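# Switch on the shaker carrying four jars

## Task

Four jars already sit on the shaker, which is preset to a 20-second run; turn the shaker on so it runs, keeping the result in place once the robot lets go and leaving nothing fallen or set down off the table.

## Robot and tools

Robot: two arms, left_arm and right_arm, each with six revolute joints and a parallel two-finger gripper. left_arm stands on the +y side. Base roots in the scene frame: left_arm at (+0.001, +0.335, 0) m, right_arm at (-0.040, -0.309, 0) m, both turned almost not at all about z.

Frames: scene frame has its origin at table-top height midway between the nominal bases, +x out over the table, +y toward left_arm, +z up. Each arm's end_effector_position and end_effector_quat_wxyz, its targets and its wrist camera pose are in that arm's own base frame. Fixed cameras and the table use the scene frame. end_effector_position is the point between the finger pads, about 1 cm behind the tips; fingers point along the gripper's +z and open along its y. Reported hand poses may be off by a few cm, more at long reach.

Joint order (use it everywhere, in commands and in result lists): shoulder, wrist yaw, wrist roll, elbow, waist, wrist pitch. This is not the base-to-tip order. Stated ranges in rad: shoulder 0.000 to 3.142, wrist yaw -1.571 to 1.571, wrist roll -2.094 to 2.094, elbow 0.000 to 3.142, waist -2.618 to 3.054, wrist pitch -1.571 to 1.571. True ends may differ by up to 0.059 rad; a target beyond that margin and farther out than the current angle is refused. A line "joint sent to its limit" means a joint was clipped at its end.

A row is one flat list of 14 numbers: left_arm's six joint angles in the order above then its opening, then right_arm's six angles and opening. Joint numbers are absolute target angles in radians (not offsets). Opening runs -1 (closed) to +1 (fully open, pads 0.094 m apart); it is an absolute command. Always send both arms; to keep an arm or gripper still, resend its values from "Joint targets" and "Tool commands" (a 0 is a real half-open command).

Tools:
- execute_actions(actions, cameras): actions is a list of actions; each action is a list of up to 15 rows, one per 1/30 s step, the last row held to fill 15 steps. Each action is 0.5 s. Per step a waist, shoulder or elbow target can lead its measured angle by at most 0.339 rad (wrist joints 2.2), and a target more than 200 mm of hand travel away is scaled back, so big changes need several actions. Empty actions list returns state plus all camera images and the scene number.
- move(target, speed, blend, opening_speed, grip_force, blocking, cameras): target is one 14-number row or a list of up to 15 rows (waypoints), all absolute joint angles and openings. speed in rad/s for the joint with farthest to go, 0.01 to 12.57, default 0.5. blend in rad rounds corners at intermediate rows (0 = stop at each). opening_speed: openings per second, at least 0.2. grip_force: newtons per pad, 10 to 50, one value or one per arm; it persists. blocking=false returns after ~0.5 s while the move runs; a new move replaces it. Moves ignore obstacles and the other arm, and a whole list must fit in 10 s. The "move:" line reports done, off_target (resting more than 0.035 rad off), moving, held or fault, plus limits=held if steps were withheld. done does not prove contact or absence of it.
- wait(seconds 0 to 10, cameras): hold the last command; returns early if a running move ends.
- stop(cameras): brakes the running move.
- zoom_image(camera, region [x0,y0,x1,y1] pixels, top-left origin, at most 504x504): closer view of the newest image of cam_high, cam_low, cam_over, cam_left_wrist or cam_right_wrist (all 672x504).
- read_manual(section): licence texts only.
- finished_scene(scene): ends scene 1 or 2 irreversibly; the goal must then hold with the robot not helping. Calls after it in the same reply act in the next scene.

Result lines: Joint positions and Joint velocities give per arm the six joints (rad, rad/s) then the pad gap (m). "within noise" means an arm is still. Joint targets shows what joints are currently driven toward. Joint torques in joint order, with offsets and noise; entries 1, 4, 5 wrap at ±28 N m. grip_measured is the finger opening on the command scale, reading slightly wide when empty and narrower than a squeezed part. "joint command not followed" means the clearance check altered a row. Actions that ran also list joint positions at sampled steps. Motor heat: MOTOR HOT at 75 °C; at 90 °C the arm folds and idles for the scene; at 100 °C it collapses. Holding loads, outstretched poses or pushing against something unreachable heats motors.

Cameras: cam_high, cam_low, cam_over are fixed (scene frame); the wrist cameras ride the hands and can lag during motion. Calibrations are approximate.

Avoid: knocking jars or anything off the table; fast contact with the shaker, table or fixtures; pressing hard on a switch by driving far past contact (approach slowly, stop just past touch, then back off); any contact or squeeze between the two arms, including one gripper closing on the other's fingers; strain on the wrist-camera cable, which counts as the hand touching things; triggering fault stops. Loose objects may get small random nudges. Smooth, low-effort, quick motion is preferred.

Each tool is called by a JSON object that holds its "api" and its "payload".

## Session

{"api": "execute_actions", "payload": {"actions": []}}

{"api": "zoom_image", "payload": {"camera": "cam_over", "region": [290, 330, 490, 480]}}

Scene clock: 0.00 s.
left_arm: end_effector_position=(+0.4027, +0.0404, +0.0960) grip_measured=+1.000 end_effector_quat_wxyz=(+0.572, -0.045, +0.814, +0.088) | right_arm: end_effector_position=(+0.3748, -0.0759, +0.1154) grip_measured=+1.000 end_effector_quat_wxyz=(+0.597, +0.186, +0.767, -0.142)
Joint names: [shoulder, wrist yaw, wrist roll, elbow, waist, wrist pitch]
Joint positions: left_arm=[1.574 -0.179 0.033 0.395 0.018 0.838 0.094] | right_arm=[1.499 0.467 0.134 0.328 0.012 0.891 0.094]
Joint velocities: within noise
Joint torques (N m): no reading
Motor temperatures (°C): left_arm=[25 27 25 31 27 30 29] | right_arm=[27 27 26 30 26 27 28]
Heat: left arm: 31 °C; right arm: 30 °C.
Joint targets: left_arm=[1.567 -0.182 0.033 0.402 0.018 0.837] | right_arm=[1.493 0.470 0.134 0.334 0.012 0.891]
Tool commands: left_gripper/opening=+1.0 right_gripper/opening=+1.0
camera_calibration:
cam_left_wrist: T_world_to_cam=[[0.193638, -0.978562, -0.0701503, -0.0331099], [-0.702776, -0.0884619, -0.70589, 0.40936], [0.684552, 0.185987, -0.704839, -0.113044], [0, 0, 0, 1]] pos_world=[0.371484, 0.0248374, 0.206963]
cam_right_wrist: T_world_to_cam=[[-0.402054, -0.915601, 0.00526758, 0.087889], [-0.604678, 0.261194, -0.752424, 0.382602], [0.687544, -0.3057, -0.658658, -0.102507], [0, 0, 0, 1]] pos_world=[0.337165, -0.0507984, 0.219899]

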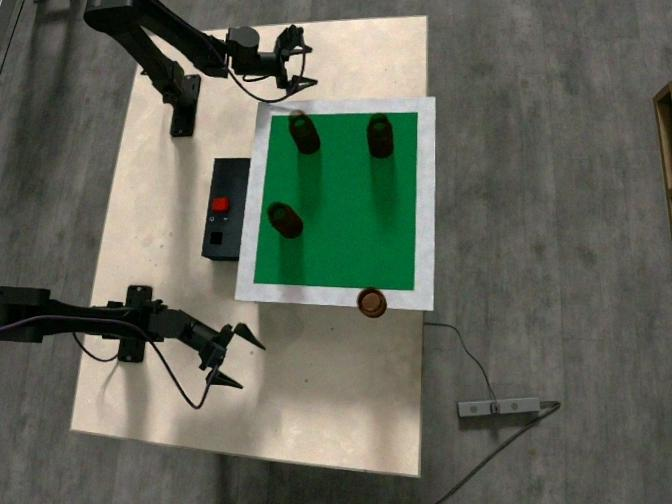

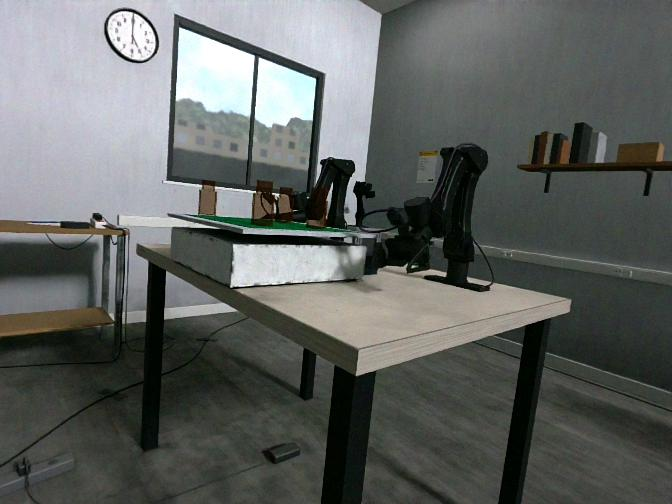

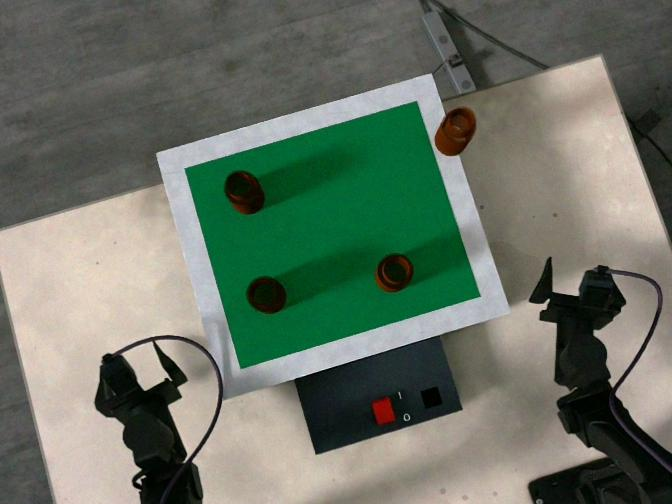

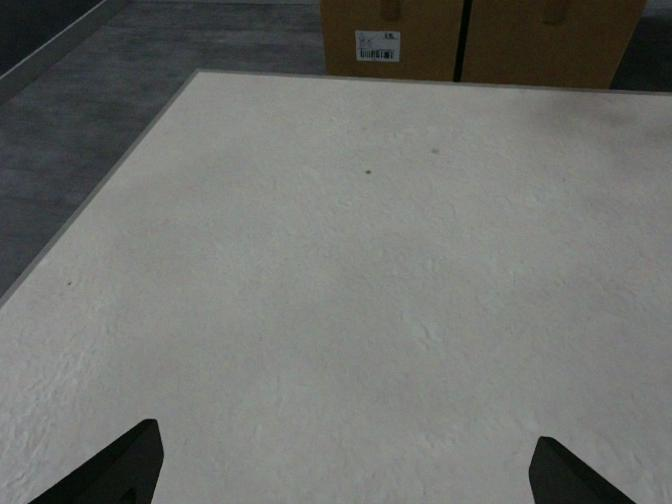

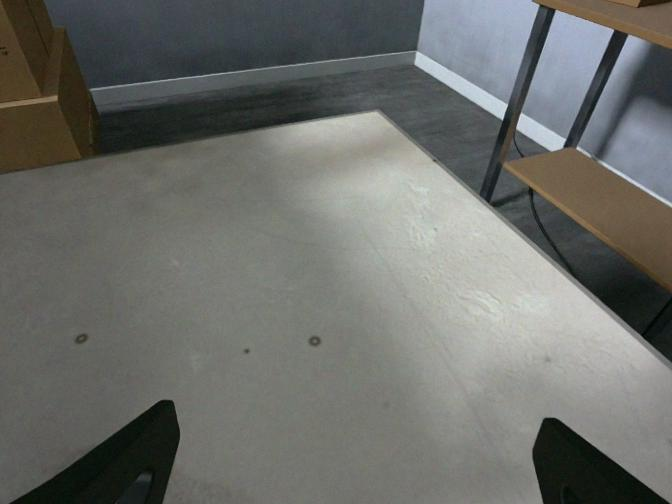

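Scaled by 2.520 from the camera's 672x504 image, which has a finer 960x720 frame.

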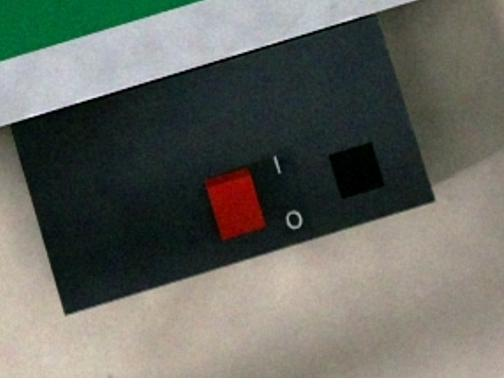

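{"api": "zoom_image", "payload": {"camera": "cam_over", "region": [370, 80, 530, 320]}}

{"api": "zoom_image", "payload": {"camera": "cam_high", "region": [320, 250, 450, 350]}}

{"api": "zoom_image", "payload": {"camera": "cam_low", "region": [160, 160, 410, 300]}}

Scaled by 2.100 from the camera's 672x504 image, which has a finer 960x720 frame.

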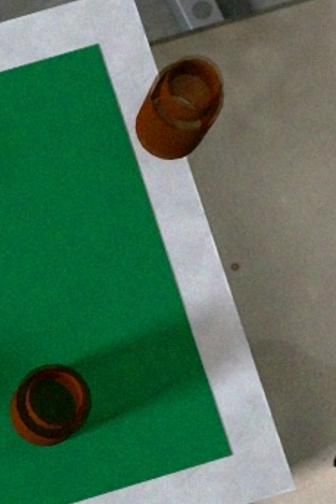

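Scaled by 3.877 from the camera's 672x504 image, which has a finer 960x720 frame.

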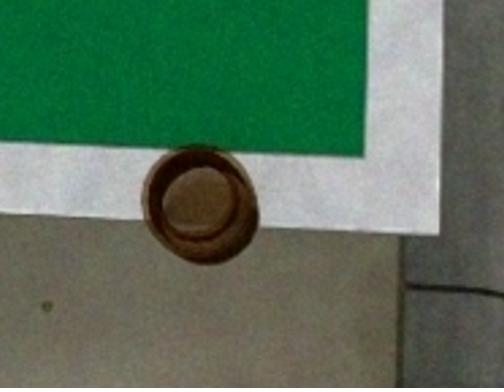

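Scaled by 2.016 from the camera's 672x504 image, which has a finer 960x720 frame.

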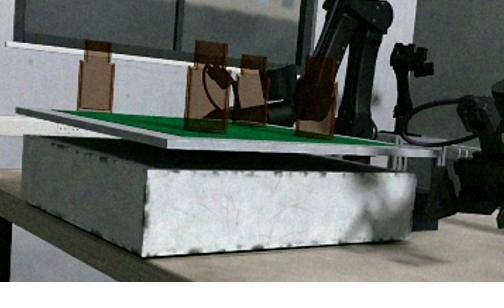

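{"api": "move", "payload": {"target": [[1.3,0,0,1.2,0.05,0.2,1,1.554,0,0,1.4,0.0,-0.4,1],[0.9,0,0,1.4,0.1,-0.3,1,1.554,0,0,1.76,0.1,-0.806,1]], "speed": 0.9, "blend": [0.15,0], "cameras": ["cam_right_wrist","cam_over"]}}

Scene clock: 4.50 s.
left_arm: end_effector_position=(+0.2897, +0.0297, +0.5425) grip_measured=+1.000 end_effector_quat_wxyz=(+0.770, -0.030, +0.636, +0.043) | right_arm: end_effector_position=(+0.4456, +0.0435, +0.3459) grip_measured=+1.000 end_effector_quat_wxyz=(+0.464, -0.040, +0.885, +0.022)
Joint names: [shoulder, wrist yaw, wrist roll, elbow, waist, wrist pitch]
Joint positions: left_arm=[0.906 -0.007 0.01 1.397 0.094 -0.3 0.094] | right_arm=[1.543 0.004 0.005 1.737 0.097 -0.799 0.094]
Joint torques (N m): left_arm=[-0.72 0.08 -0.12 6.57 0.43 1.83] | right_arm=[-6 -0.08 -0.08 8.4 0.29 1.35]
Heat: left arm: 32 °C; right arm: 31 °C.
Joint targets: left_arm=[0.900 0.000 0.000 1.400 0.100 -0.300] | right_arm=[1.554 0.000 0.000 1.760 0.100 -0.806]
move: done
camera_calibration:
cam_right_wrist: T_world_to_cam=[[0.148988, -0.988746, -0.0135827, -0.0113707], [-0.870267, -0.124589, -0.476564, 0.607326], [0.469508, 0.0828228, -0.879035, 0.193594], [0, 0, 0, 1]] pos_world=[0.439336, 0.0483891, 0.459451]
Images, in order (width x height): cam_over 672x504, cam_right_wrist 672x504.

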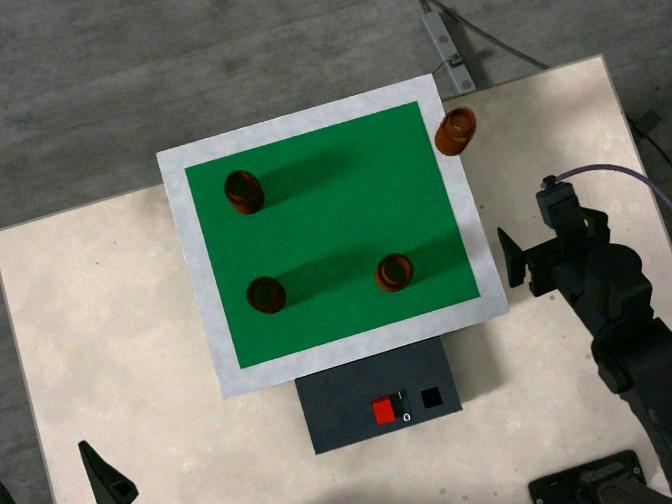

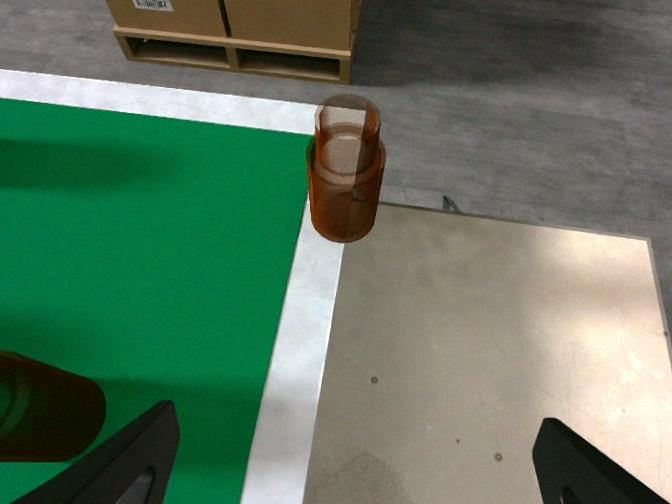

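{"api": "move", "payload": {"target": [0.9,0,0,1.4,0.1,-0.3,1,1.698,0,0,1.6615,0.1,-0.6135,1], "speed": 0.4, "cameras": ["cam_right_wrist","cam_low"]}}

{"api": "zoom_image", "payload": {"camera": "cam_right_wrist", "region": [240, 0, 480, 180]}}

Scene clock: 6.10 s.
left_arm: end_effector_position=(+0.2897, +0.0297, +0.5425) grip_measured=+1.000 end_effector_quat_wxyz=(+0.770, -0.030, +0.636, +0.043) | right_arm: end_effector_position=(+0.4959, +0.0484, +0.2789) grip_measured=+1.000 end_effector_quat_wxyz=(+0.439, -0.040, +0.897, +0.021)
Joint names: [shoulder, wrist yaw, wrist roll, elbow, waist, wrist pitch]
Joint positions: left_arm=[0.906 -0.007 0.01 1.397 0.094 -0.3 0.094] | right_arm=[1.698 0.004 0.005 1.666 0.097 -0.628 0.094]
Joint torques (N m): left_arm=[-0.72 0.07 -0.12 6.57 0.43 1.82] | right_arm=[-8.65 -0.05 -0.09 6.41 0.47 1.54]
Heat: left arm: 32 °C; right arm: 32 °C.
Joint targets: left_arm=[0.900 0.000 0.000 1.400 0.100 -0.300] | right_arm=[1.698 0.000 0.000 1.662 0.100 -0.614]
move: done
camera_calibration:
cam_right_wrist: T_world_to_cam=[[0.148181, -0.988823, -0.0164923, -0.0138025], [-0.894985, -0.126986, -0.427641, 0.618498], [0.420767, 0.0781286, -0.903798, 0.141972], [0, 0, 0, 1]] pos_world=[0.495855, 0.0538005, 0.392582]
Images, in order (width x height): cam_low 672x504, cam_right_wrist 672x504.

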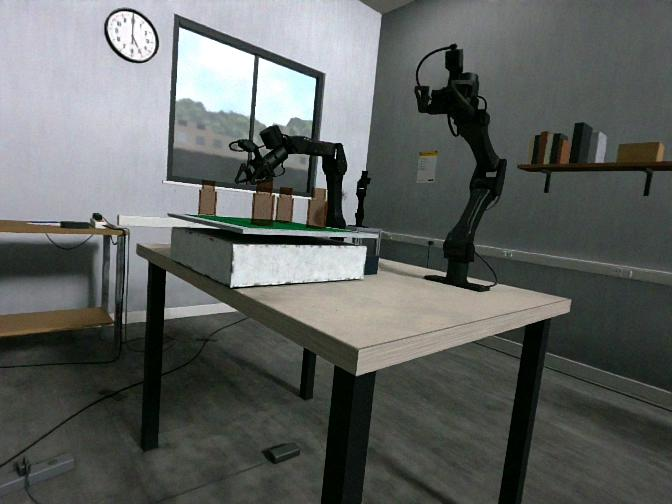

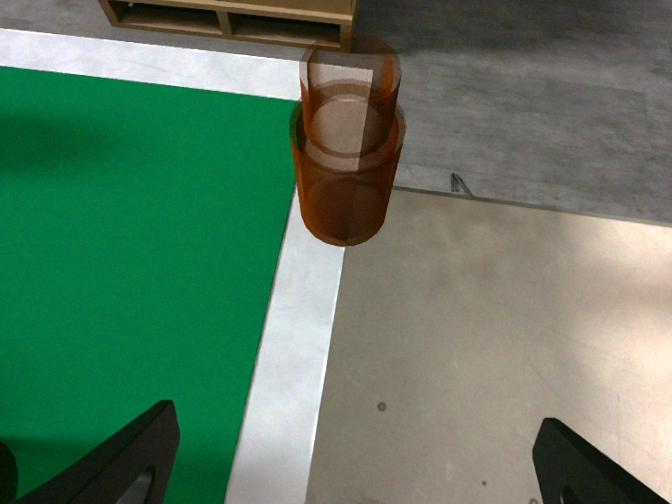

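Scaled by 2.100 from the camera's 672x504 image, which has a finer 960x720 frame.

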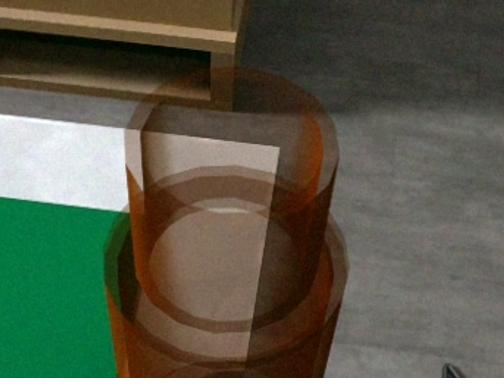

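{"api": "zoom_image", "payload": {"camera": "cam_low", "region": [160, 110, 380, 280]}}

Scaled by 2.291 from the camera's 672x504 image, which has a finer 960x720 frame.

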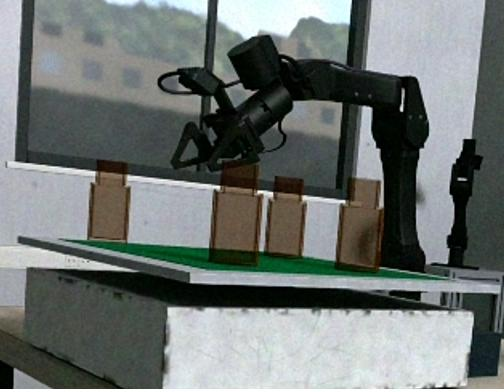

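{"api": "move", "payload": {"target": [0.9,0,0,1.4,0.1,-0.3,1,1.787,0,0,1.1629,0.12,0.3242,1], "speed": 0.5, "cameras": ["cam_right_wrist","cam_low","cam_over"]}}

{"api": "zoom_image", "payload": {"camera": "cam_low", "region": [160, 130, 320, 260]}}

Scene clock: 10.53 s.
left_arm: end_effector_position=(+0.2897, +0.0297, +0.5425) grip_measured=+1.000 end_effector_quat_wxyz=(+0.770, -0.030, +0.636, +0.043) | right_arm: end_effector_position=(+0.5459, +0.0633, +0.2165) grip_measured=+1.000 end_effector_quat_wxyz=(+0.596, -0.043, +0.801, +0.034)
Joint names: [shoulder, wrist yaw, wrist roll, elbow, waist, wrist pitch]
Joint positions: left_arm=[0.906 -0.007 0.01 1.397 0.094 -0.3 0.094] | right_arm=[1.774 0.004 0.005 1.174 0.115 0.31 0.094]
Joint torques (N m): left_arm=[-0.73 0.08 -0.11 6.6 0.44 1.83] | right_arm=[-8.35 -0.07 -0.09 6.08 0.61 1.71]
Heat: left arm: 32 °C; right arm: 32 °C.
Joint targets: left_arm=[0.900 0.000 0.000 1.400 0.100 -0.300] | right_arm=[1.787 0.000 0.000 1.163 0.120 0.324]
move: done
camera_calibration:
cam_right_wrist: T_world_to_cam=[[0.168663, -0.985668, 0.00347107, -0.0230915], [-0.678129, -0.118593, -0.725311, 0.58407], [0.715327, 0.119979, -0.688412, -0.146659], [0, 0, 0, 1]] pos_world=[0.504879, 0.0641019, 0.322751]
Images, in order (width x height): cam_low 672x504, cam_over 672x504, cam_right_wrist 672x504.

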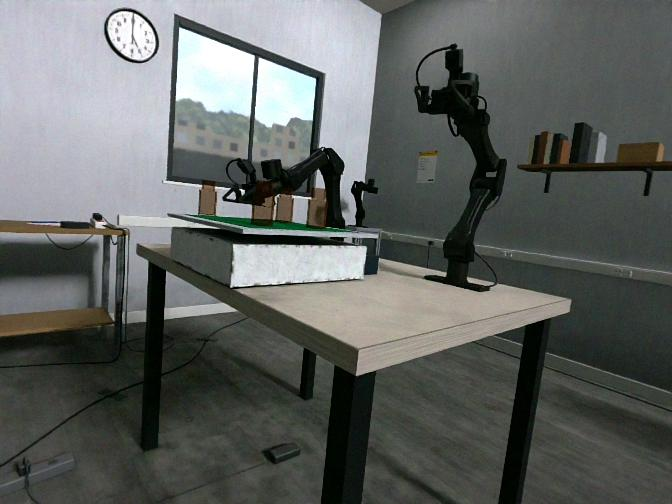

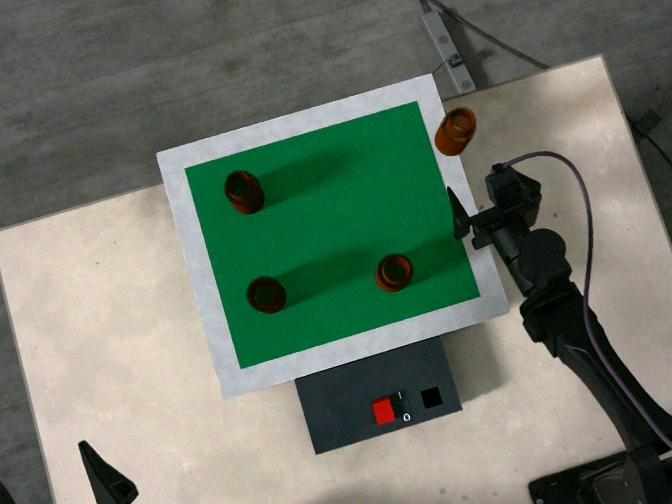

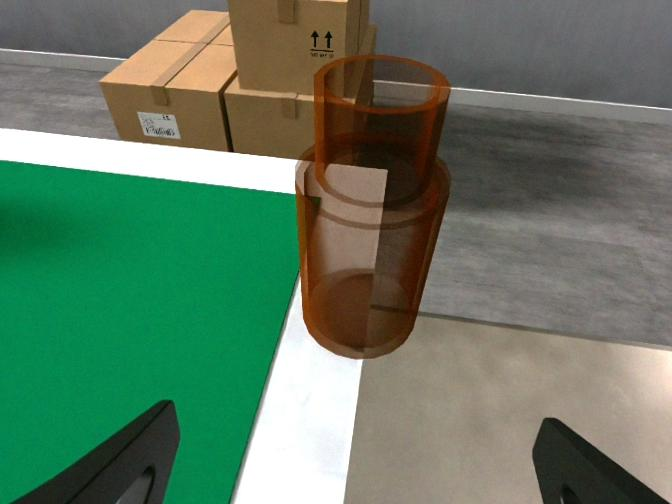

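Scaled by 3.150 from the camera's 672x504 image, which has a finer 960x720 frame.

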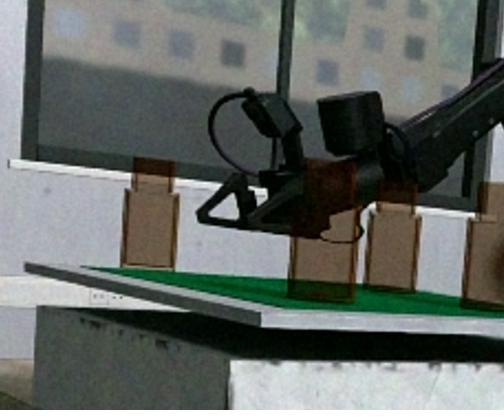

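{"api": "move", "payload": {"target": [0.9,0,0,1.4,0.1,-0.3,1,2.094,0,0,1.602,0.12,0.1919,1], "speed": 0.2, "cameras": ["cam_right_wrist","cam_low","cam_over"]}}

{"api": "zoom_image", "payload": {"camera": "cam_low", "region": [160, 130, 320, 260]}}

Scene clock: 13.57 s.
left_arm: end_effector_position=(+0.2897, +0.0297, +0.5425) grip_measured=+1.000 end_effector_quat_wxyz=(+0.770, -0.030, +0.636, +0.043) | right_arm: end_effector_position=(+0.6256, +0.0725, +0.2090) grip_measured=+1.000 end_effector_quat_wxyz=(+0.591, -0.043, +0.805, +0.034)
Joint names: [shoulder, wrist yaw, wrist roll, elbow, waist, wrist pitch]
Joint positions: left_arm=[0.906 -0.007 0.01 1.397 0.094 -0.3 0.094] | right_arm=[2.073 0.004 0.005 1.569 0.115 0.2 0.094]
Joint torques (N m): left_arm=[-0.73 0.07 -0.12 6.57 0.43 1.83] | right_arm=[-10.62 -0.1 -0.11 9.72 0.4 1.46]
Heat: left arm: 32 °C; right arm: 32 °C.
Joint targets: left_arm=[0.900 0.000 0.000 1.400 0.100 -0.300] | right_arm=[2.094 0.000 0.000 1.602 0.120 0.192]
move: done
camera_calibration:
cam_right_wrist: T_world_to_cam=[[0.168742, -0.985657, 0.00271195, -0.0273879], [-0.688231, -0.119792, -0.715533, 0.638043], [0.705595, 0.118874, -0.698573, -0.201621], [0, 0, 0, 1]] pos_world=[0.586005, 0.0734049, 0.315768]
Images, in order (width x height): cam_low 672x504, cam_over 672x504, cam_right_wrist 672x504.

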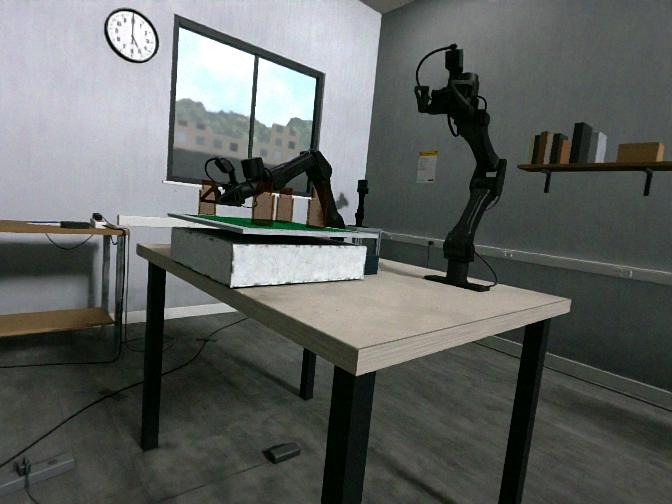

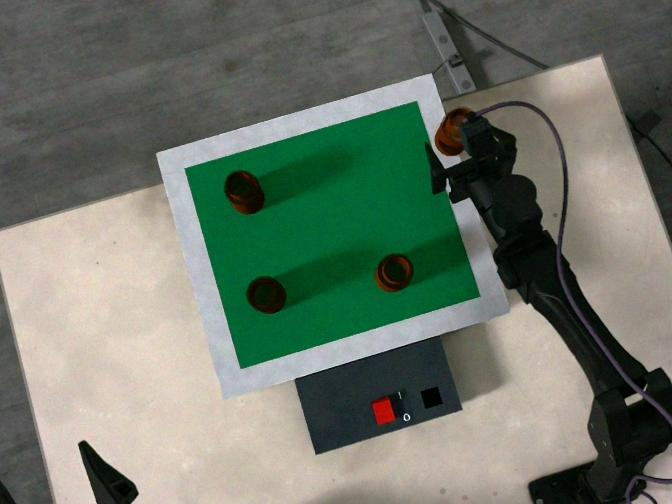

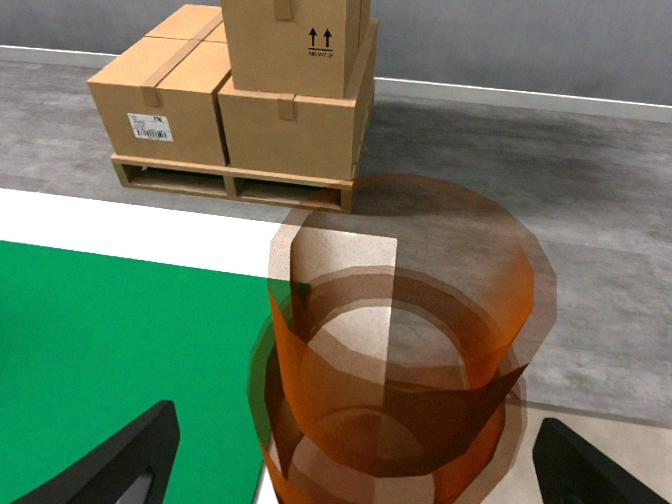

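Scaled by 3.150 from the camera's 672x504 image, which has a finer 960x720 frame.

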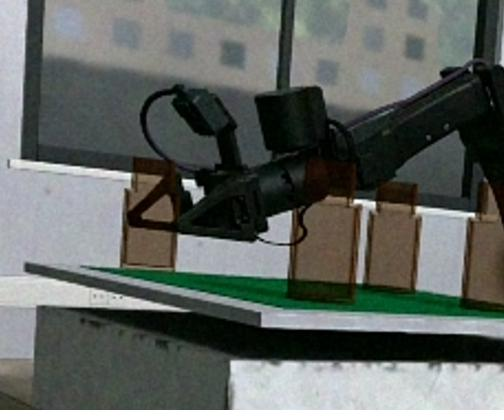

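{"api": "move", "payload": {"target": [[0.9,0,0,1.4,0.1,-0.3,1,2.118,0,0,1.63,0.12,0.205,1],[0.9,0,0,1.4,0.1,-0.3,1,2.118,0,0,1.63,0.12,0.205,0.35]], "speed": 0.15, "opening_speed": 0.4, "cameras": ["cam_right_wrist","cam_low","cam_over"]}}

Scene clock: 16.37 s.
left_arm: end_effector_position=(+0.2897, +0.0297, +0.5425) grip_measured=+1.000 end_effector_quat_wxyz=(+0.770, -0.030, +0.636, +0.043) | right_arm: end_effector_position=(+0.6314, +0.0732, +0.2079) grip_measured=+0.352 end_effector_quat_wxyz=(+0.592, -0.043, +0.804, +0.034)
Joint names: [shoulder, wrist yaw, wrist roll, elbow, waist, wrist pitch]
Joint positions: left_arm=[0.906 -0.007 0.01 1.397 0.094 -0.3 0.094] | right_arm=[2.096 0.004 0.005 1.596 0.115 0.199 0.064]
Joint velocities: left_arm=[0.007 -0.154 -0.022 0.012 -0.007 -0.007 0] | right_arm=[within noise]
Joint torques (N m): left_arm=[-0.75 0.08 -0.11 6.58 0.42 1.83] | right_arm=[-10.86 -0.05 -0.04 9.74 0.47 1.64]
Heat: left arm: 33 °C; right arm: 33 °C.
Joint targets: left_arm=[0.900 0.000 0.000 1.400 0.100 -0.300] | right_arm=[2.118 0.000 0.000 1.630 0.120 0.205]
move: done
camera_calibration:
cam_right_wrist: T_world_to_cam=[[0.168731, -0.985658, 0.00286756, -0.0276646], [-0.685757, -0.119481, -0.717956, 0.64025], [0.708002, 0.119175, -0.696082, -0.208721], [0, 0, 0, 1]] pos_world=[0.591499, 0.0741041, 0.314464]
Images, in order (width x height): cam_low 672x504, cam_over 672x504, cam_right_wrist 672x504.

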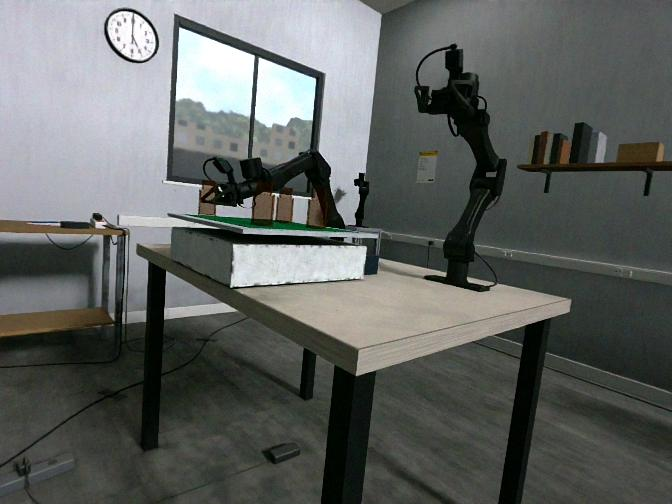

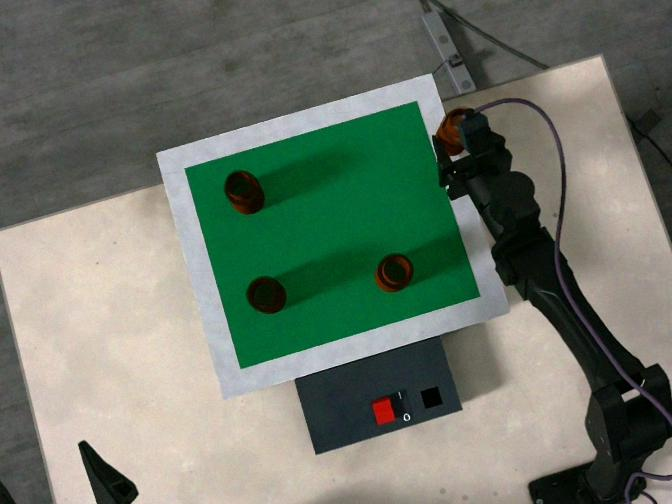

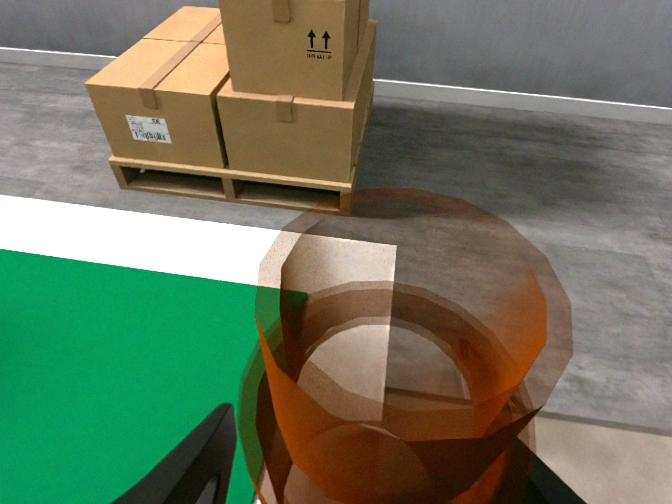

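{"api": "move", "payload": {"target": [0.9,0,0,1.4,0.1,-0.3,1,2.15,0,0,1.662,0.117,0.205,0.35], "speed": 0.08, "cameras": ["cam_right_wrist"]}}

{"api": "zoom_image", "payload": {"camera": "cam_right_wrist", "region": [180, 250, 600, 504]}}

Scene clock: 17.40 s.
left_arm: end_effector_position=(+0.2897, +0.0297, +0.5425) grip_measured=+1.000 end_effector_quat_wxyz=(+0.770, -0.030, +0.636, +0.043) | right_arm: end_effector_position=(+0.6387, +0.0740, +0.2039) grip_measured=+0.352 end_effector_quat_wxyz=(+0.593, -0.043, +0.804, +0.034)
Joint names: [shoulder, wrist yaw, wrist roll, elbow, waist, wrist pitch]
Joint positions: left_arm=[0.906 -0.007 0.01 1.397 0.094 -0.3 0.094] | right_arm=[2.128 0.004 0.005 1.629 0.115 0.199 0.064]
Joint torques (N m): left_arm=[-0.76 0.07 -0.11 6.6 0.44 1.83] | right_arm=[-10.99 -0.06 -0.08 9.63 0.28 1.69]
Heat: left arm: 33 °C; right arm: 34 °C.
Joint targets: left_arm=[0.900 0.000 0.000 1.400 0.100 -0.300] | right_arm=[2.150 0.000 0.000 1.662 0.117 0.205]
move: done
camera_calibration:
cam_right_wrist: T_world_to_cam=[[0.16867, -0.985668, 0.0029265, -0.0280601], [-0.68526, -0.119396, -0.718445, 0.642258], [0.708498, 0.119174, -0.695578, -0.217151], [0, 0, 0, 1]] pos_world=[0.598698, 0.0749041, 0.310463]
Images, in order (width x height): cam_right_wrist 672x504.

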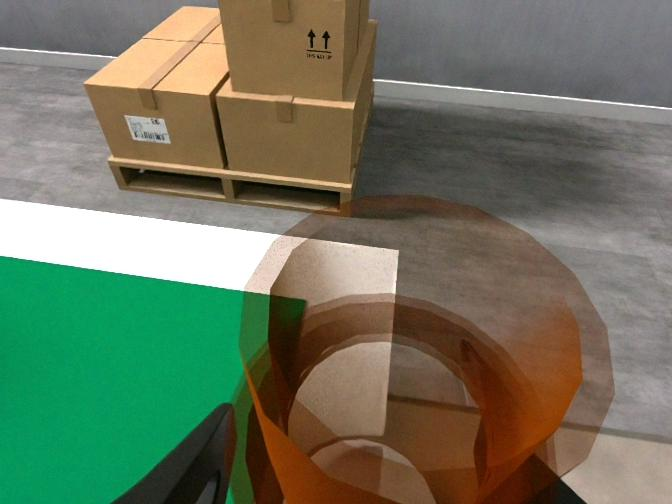

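Scaled by 1.200 from the camera's 672x504 image, which has a finer 960x720 frame.

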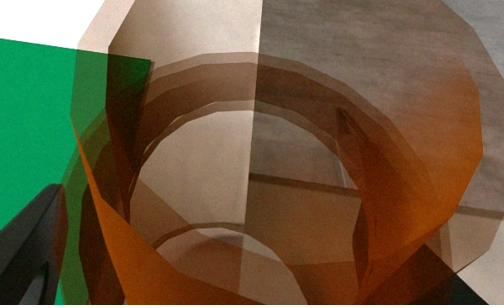

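{"api": "move", "payload": {"target": [0.9,0,0,1.4,0.1,-0.3,1,2.15,0,0,1.662,0.117,0.205,0.0], "grip_force": 20, "opening_speed": 0.2, "cameras": ["cam_right_wrist","cam_low","cam_over"]}}

Scene clock: 19.50 s.
left_arm: end_effector_position=(+0.2897, +0.0297, +0.5425) grip_measured=+1.000 end_effector_quat_wxyz=(+0.770, -0.030, +0.636, +0.043) | right_arm: end_effector_position=(+0.6387, +0.0740, +0.2039) grip_measured=+0.170 end_effector_quat_wxyz=(+0.593, -0.043, +0.804, +0.034)
Joint names: [shoulder, wrist yaw, wrist roll, elbow, waist, wrist pitch]
Joint positions: left_arm=[0.906 -0.007 0.01 1.397 0.094 -0.3 0.094] | right_arm=[2.128 0.004 0.005 1.629 0.115 0.199 0.055]
Joint torques (N m): left_arm=[-0.73 0.08 -0.12 6.56 0.43 1.82] | right_arm=[-10.93 -0.05 -0.1 9.58 0.23 1.66]
Heat: left arm: 33 °C; right arm: 34 °C.
Joint targets: left_arm=[0.900 0.000 0.000 1.400 0.100 -0.300] | right_arm=[2.150 0.000 0.000 1.662 0.117 0.205]
grip_force (N): 20, 20
move: done
camera_calibration:
cam_right_wrist: T_world_to_cam=[[0.16867, -0.985668, 0.0029265, -0.0280601], [-0.68526, -0.119396, -0.718445, 0.642258], [0.708498, 0.119174, -0.695578, -0.217151], [0, 0, 0, 1]] pos_world=[0.598698, 0.0749041, 0.310463]
Images, in order (width x height): cam_low 672x504, cam_over 672x504, cam_right_wrist 672x504.

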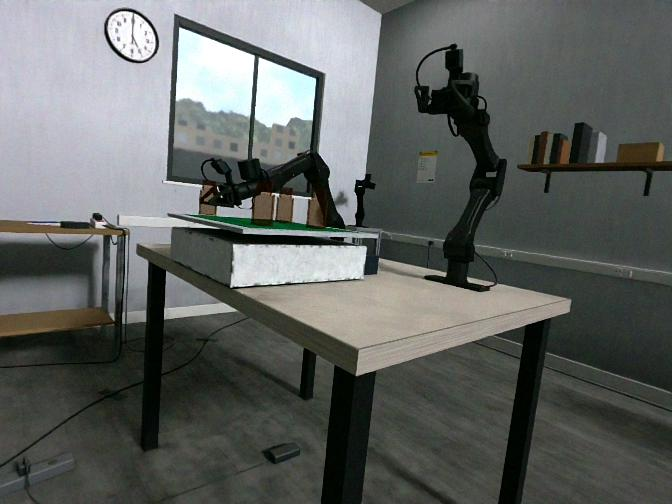

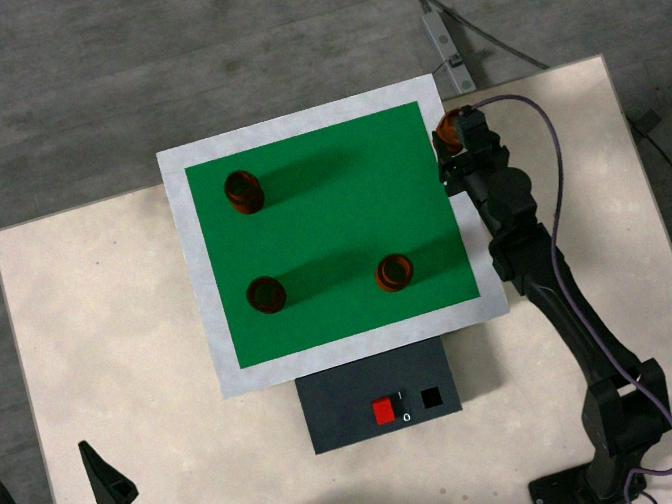

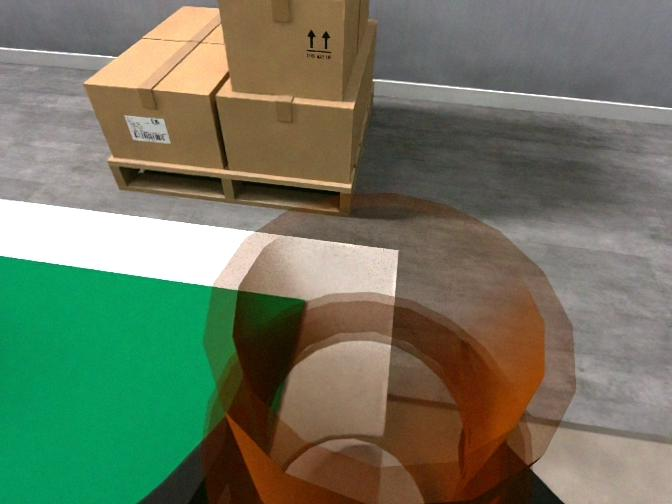

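{"api": "move", "payload": {"target": [[0.9,0,0,1.4,0.1,-0.3,1,2.127,0,0,1.748,0.117,0.096,0.0],[0.9,0,0,1.4,0.1,-0.3,1,2.127,0,0,1.748,0.262,0.096,0.0]], "grip_force": 30, "speed": [0.08,0.12], "cameras": ["cam_right_wrist","cam_low","cam_over"]}}

{"api": "zoom_image", "payload": {"camera": "cam_low", "region": [160, 130, 320, 260]}}

Scene clock: 23.23 s.
left_arm: end_effector_position=(+0.2897, +0.0297, +0.5425) grip_measured=+1.000 end_effector_quat_wxyz=(+0.770, -0.030, +0.636, +0.043) | right_arm: end_effector_position=(+0.6207, +0.1682, +0.2108) grip_measured=+0.162 end_effector_quat_wxyz=(+0.568, -0.105, +0.813, +0.076)
Joint names: [shoulder, wrist yaw, wrist roll, elbow, waist, wrist pitch]
Joint positions: left_arm=[0.906 -0.007 0.01 1.397 0.094 -0.3 0.094] | right_arm=[2.128 0.001 0.005 1.706 0.263 0.072 0.055]
Joint torques (N m): left_arm=[-0.76 0.07 -0.12 6.58 0.44 1.82] | right_arm=[-12.78 -0.01 -0.09 10.45 0.06 1.82]
Heat: left arm: 33 °C; right arm: 34 °C.
Joint targets: left_arm=[0.900 0.000 0.000 1.400 0.100 -0.300] | right_arm=[2.127 0.000 0.000 1.748 0.262 0.096]
grip_force (N): 30, 30
move: off_target (right_arm); right_arm: the elbow is farthest, 0.042 rad from its target
camera_calibration:
cam_right_wrist: T_world_to_cam=[[0.315362, -0.948971, -0.000897967, -0.0286011], [-0.693644, -0.229865, -0.682657, 0.662401], [0.647615, 0.215907, -0.730738, -0.181928], [0, 0, 0, 1]] pos_world=[0.58631, 0.164401, 0.319225]
Images, in order (width x height): cam_low 672x504, cam_over 672x504, cam_right_wrist 672x504.

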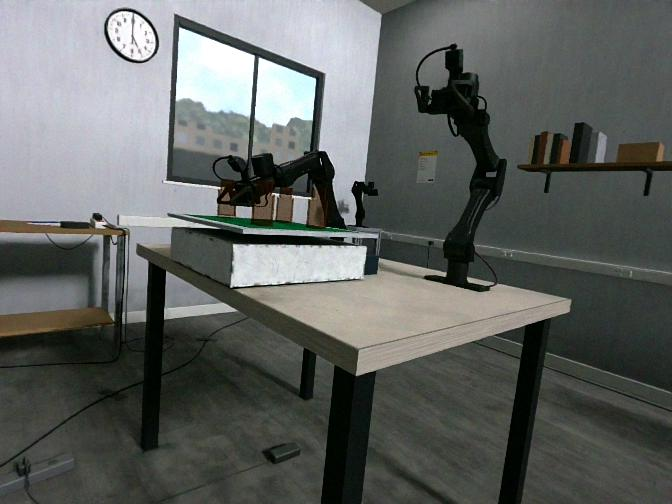

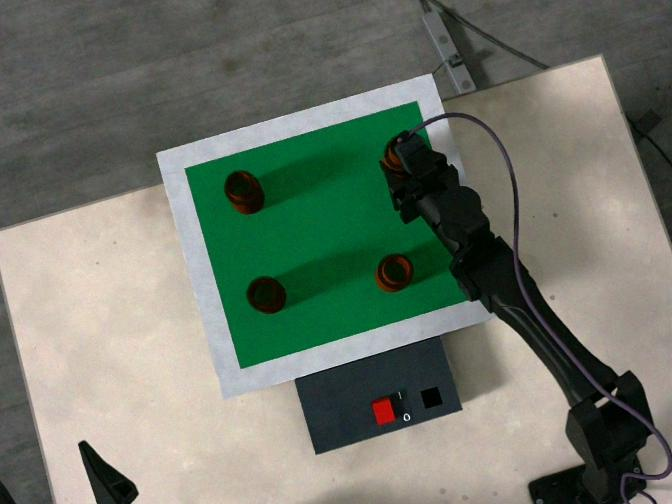

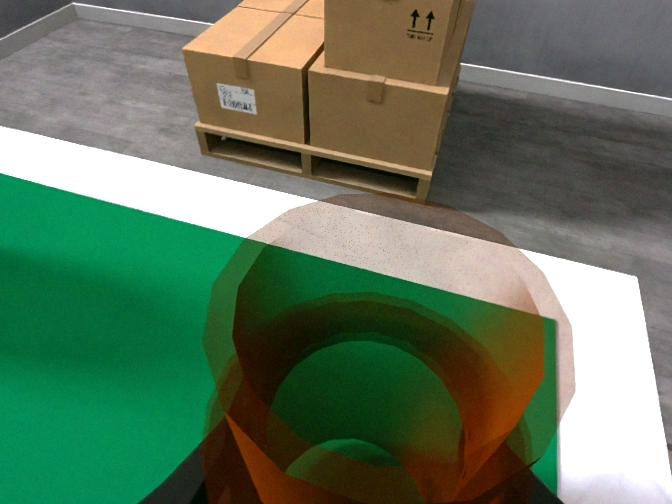

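Scaled by 3.150 from the camera's 672x504 image, which has a finer 960x720 frame.

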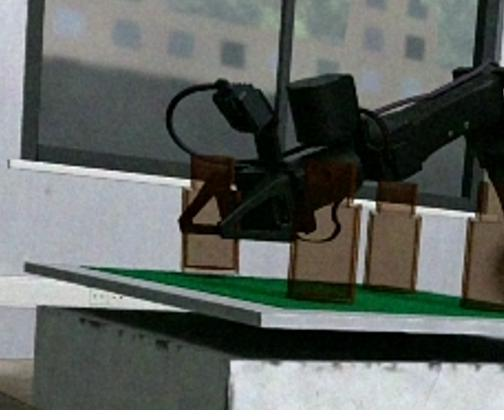

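{"api": "move", "payload": {"target": [0.9,0,0,1.4,0.1,-0.3,1,2.145,0,0,1.668,0.262,0.212,0.0], "speed": 0.05, "cameras": ["cam_right_wrist","cam_low"]}}

{"api": "zoom_image", "payload": {"camera": "cam_low", "region": [190, 170, 270, 235]}}

Scene clock: 26.13 s.
left_arm: end_effector_position=(+0.2897, +0.0297, +0.5425) grip_measured=+1.000 end_effector_quat_wxyz=(+0.770, -0.030, +0.636, +0.043) | right_arm: end_effector_position=(+0.6243, +0.1692, +0.2146) grip_measured=+0.162 end_effector_quat_wxyz=(+0.591, -0.103, +0.796, +0.079)
Joint names: [shoulder, wrist yaw, wrist roll, elbow, waist, wrist pitch]
Joint positions: left_arm=[0.906 -0.007 0.01 1.397 0.094 -0.3 0.094] | right_arm=[2.133 0.001 0.005 1.674 0.263 0.165 0.055]
Joint torques (N m): left_arm=[-0.73 0.07 -0.11 6.57 0.43 1.83] | right_arm=[-11.86 -0.03 -0.1 6.63 -0.17 2.02]
Heat: left arm: 34 °C; right arm: 34 °C.
Joint targets: left_arm=[0.900 0.000 0.000 1.400 0.100 -0.300] | right_arm=[2.145 0.000 0.000 1.668 0.262 0.212]
grip_force (N): 30, 30
move: off_target (right_arm); right_arm: the wrist pitch is farthest, 0.047 rad from its target
camera_calibration:
cam_right_wrist: T_world_to_cam=[[0.315327, -0.94898, 0.00233723, -0.0294855], [-0.655334, -0.219534, -0.722733, 0.650639], [0.686372, 0.226365, -0.691124, -0.216097], [0, 0, 0, 1]] pos_world=[0.584006, 0.163773, 0.320957]
Images, in order (width x height): cam_low 672x504, cam_right_wrist 672x504.

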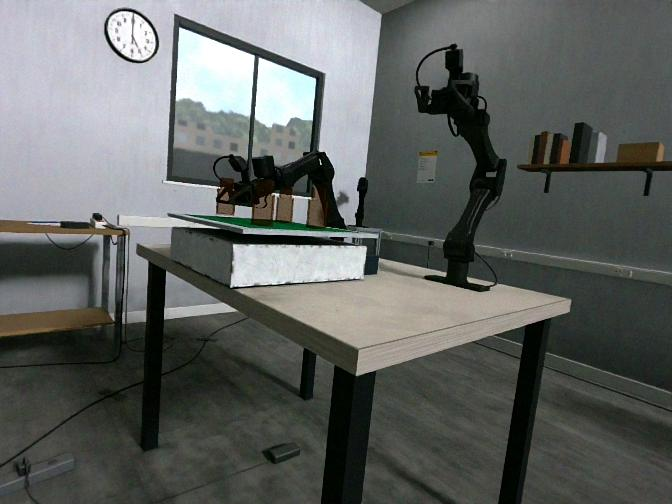

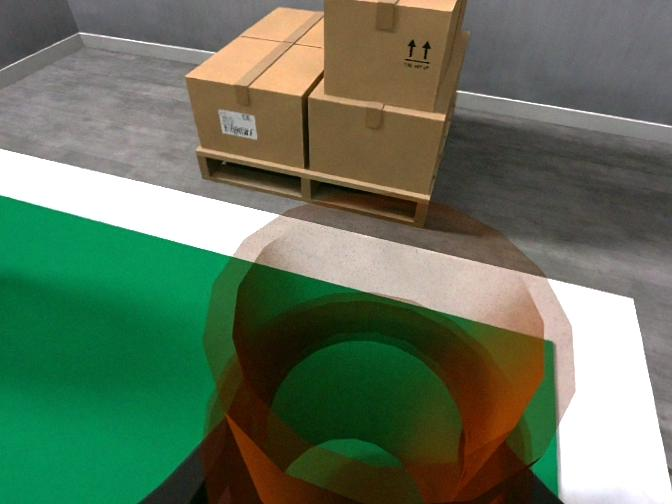

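Scaled by 6.300 from the camera's 672x504 image, which has a finer 960x720 frame.

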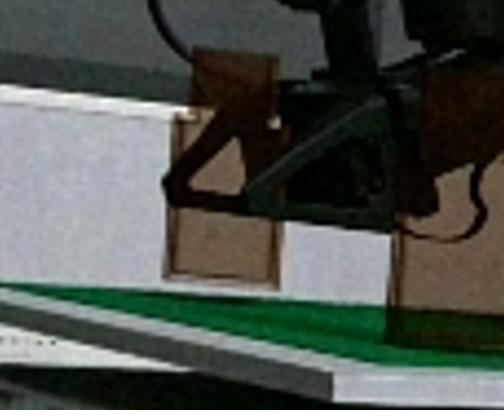

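{"api": "move", "payload": {"target": [0.9,0,0,1.4,0.1,-0.3,1,2.153,0,0,1.64,0.262,0.248,0.0], "speed": 0.04, "cameras": ["cam_low"]}}

{"api": "zoom_image", "payload": {"camera": "cam_low", "region": [190, 170, 270, 235]}}

Scene clock: 27.97 s.
left_arm: end_effector_position=(+0.2897, +0.0297, +0.5425) grip_measured=+1.000 end_effector_quat_wxyz=(+0.770, -0.030, +0.636, +0.043) | right_arm: end_effector_position=(+0.6240, +0.1691, +0.2062) grip_measured=+0.162 end_effector_quat_wxyz=(+0.592, -0.103, +0.795, +0.080)
Joint names: [shoulder, wrist yaw, wrist roll, elbow, waist, wrist pitch]
Joint positions: left_arm=[0.906 -0.007 0.01 1.397 0.094 -0.3 0.094] | right_arm=[2.139 0.001 0.005 1.646 0.263 0.202 0.055]
Joint torques (N m): left_arm=[-0.73 0.07 -0.12 6.6 0.44 1.82] | right_arm=[-11.77 -0.03 -0.1 6.57 -0.03 2.11]
Heat: left arm: 34 °C; right arm: 34 °C.
Joint targets: left_arm=[0.900 0.000 0.000 1.400 0.100 -0.300] | right_arm=[2.153 0.000 0.000 1.640 0.262 0.248]
grip_force (N): 30, 30
move: off_target (right_arm); right_arm: the wrist pitch is farthest, 0.046 rad from its target
Images, in order (width x height): cam_low 672x504.

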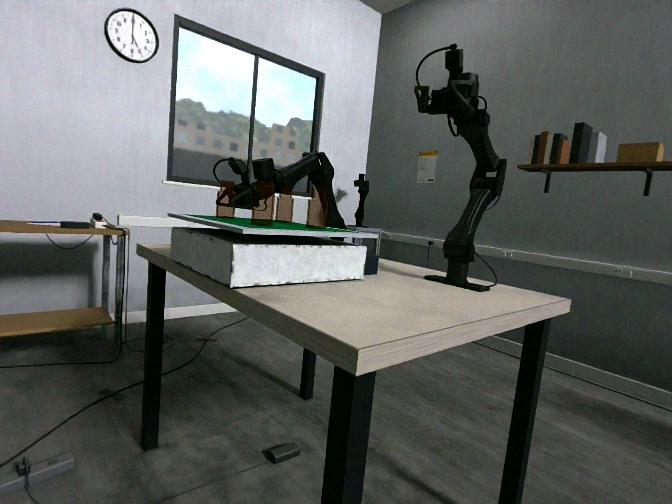

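Scaled by 6.300 from the camera's 672x504 image, which has a finer 960x720 frame.

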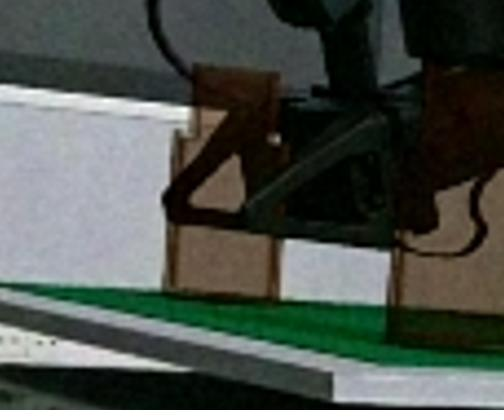

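{"api": "move", "payload": {"target": [0.9,0,0,1.4,0.1,-0.3,1,2.157,0,0,1.627,0.262,0.264,0.0], "speed": 0.03, "cameras": ["cam_low"]}}

{"api": "zoom_image", "payload": {"camera": "cam_low", "region": [190, 170, 270, 235]}}

Scene clock: 28.90 s.
left_arm: end_effector_position=(+0.2897, +0.0297, +0.5425) grip_measured=+1.000 end_effector_quat_wxyz=(+0.770, -0.030, +0.636, +0.043) | right_arm: end_effector_position=(+0.6241, +0.1692, +0.2064) grip_measured=+0.162 end_effector_quat_wxyz=(+0.597, -0.103, +0.792, +0.080)
Joint names: [shoulder, wrist yaw, wrist roll, elbow, waist, wrist pitch]
Joint positions: left_arm=[0.906 -0.007 0.01 1.397 0.094 -0.3 0.094] | right_arm=[2.139 0.001 0.005 1.635 0.263 0.225 0.055]
Joint torques (N m): left_arm=[-0.75 0.06 -0.11 6.6 0.44 1.82] | right_arm=[-11.34 -0.06 -0.07 6.65 -0.24 1.94]
Heat: left arm: 34 °C; right arm: 34 °C.
Joint targets: left_arm=[0.900 0.000 0.000 1.400 0.100 -0.300] | right_arm=[2.157 0.000 0.000 1.627 0.262 0.264]
grip_force (N): 30, 30
move: off_target (right_arm); right_arm: the wrist pitch is farthest, 0.039 rad from its target
Images, in order (width x height): cam_low 672x504.

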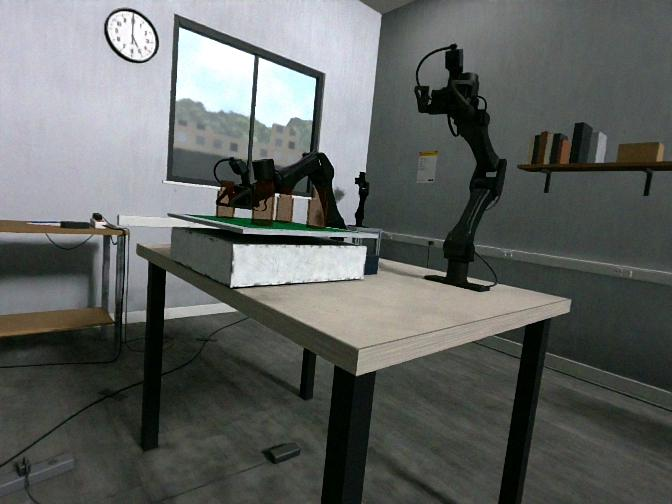

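Scaled by 6.300 from the camera's 672x504 image, which has a finer 960x720 frame.

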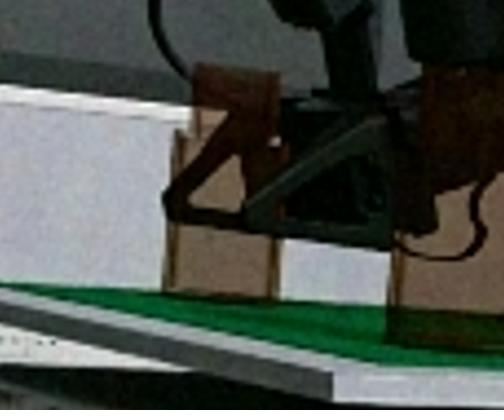

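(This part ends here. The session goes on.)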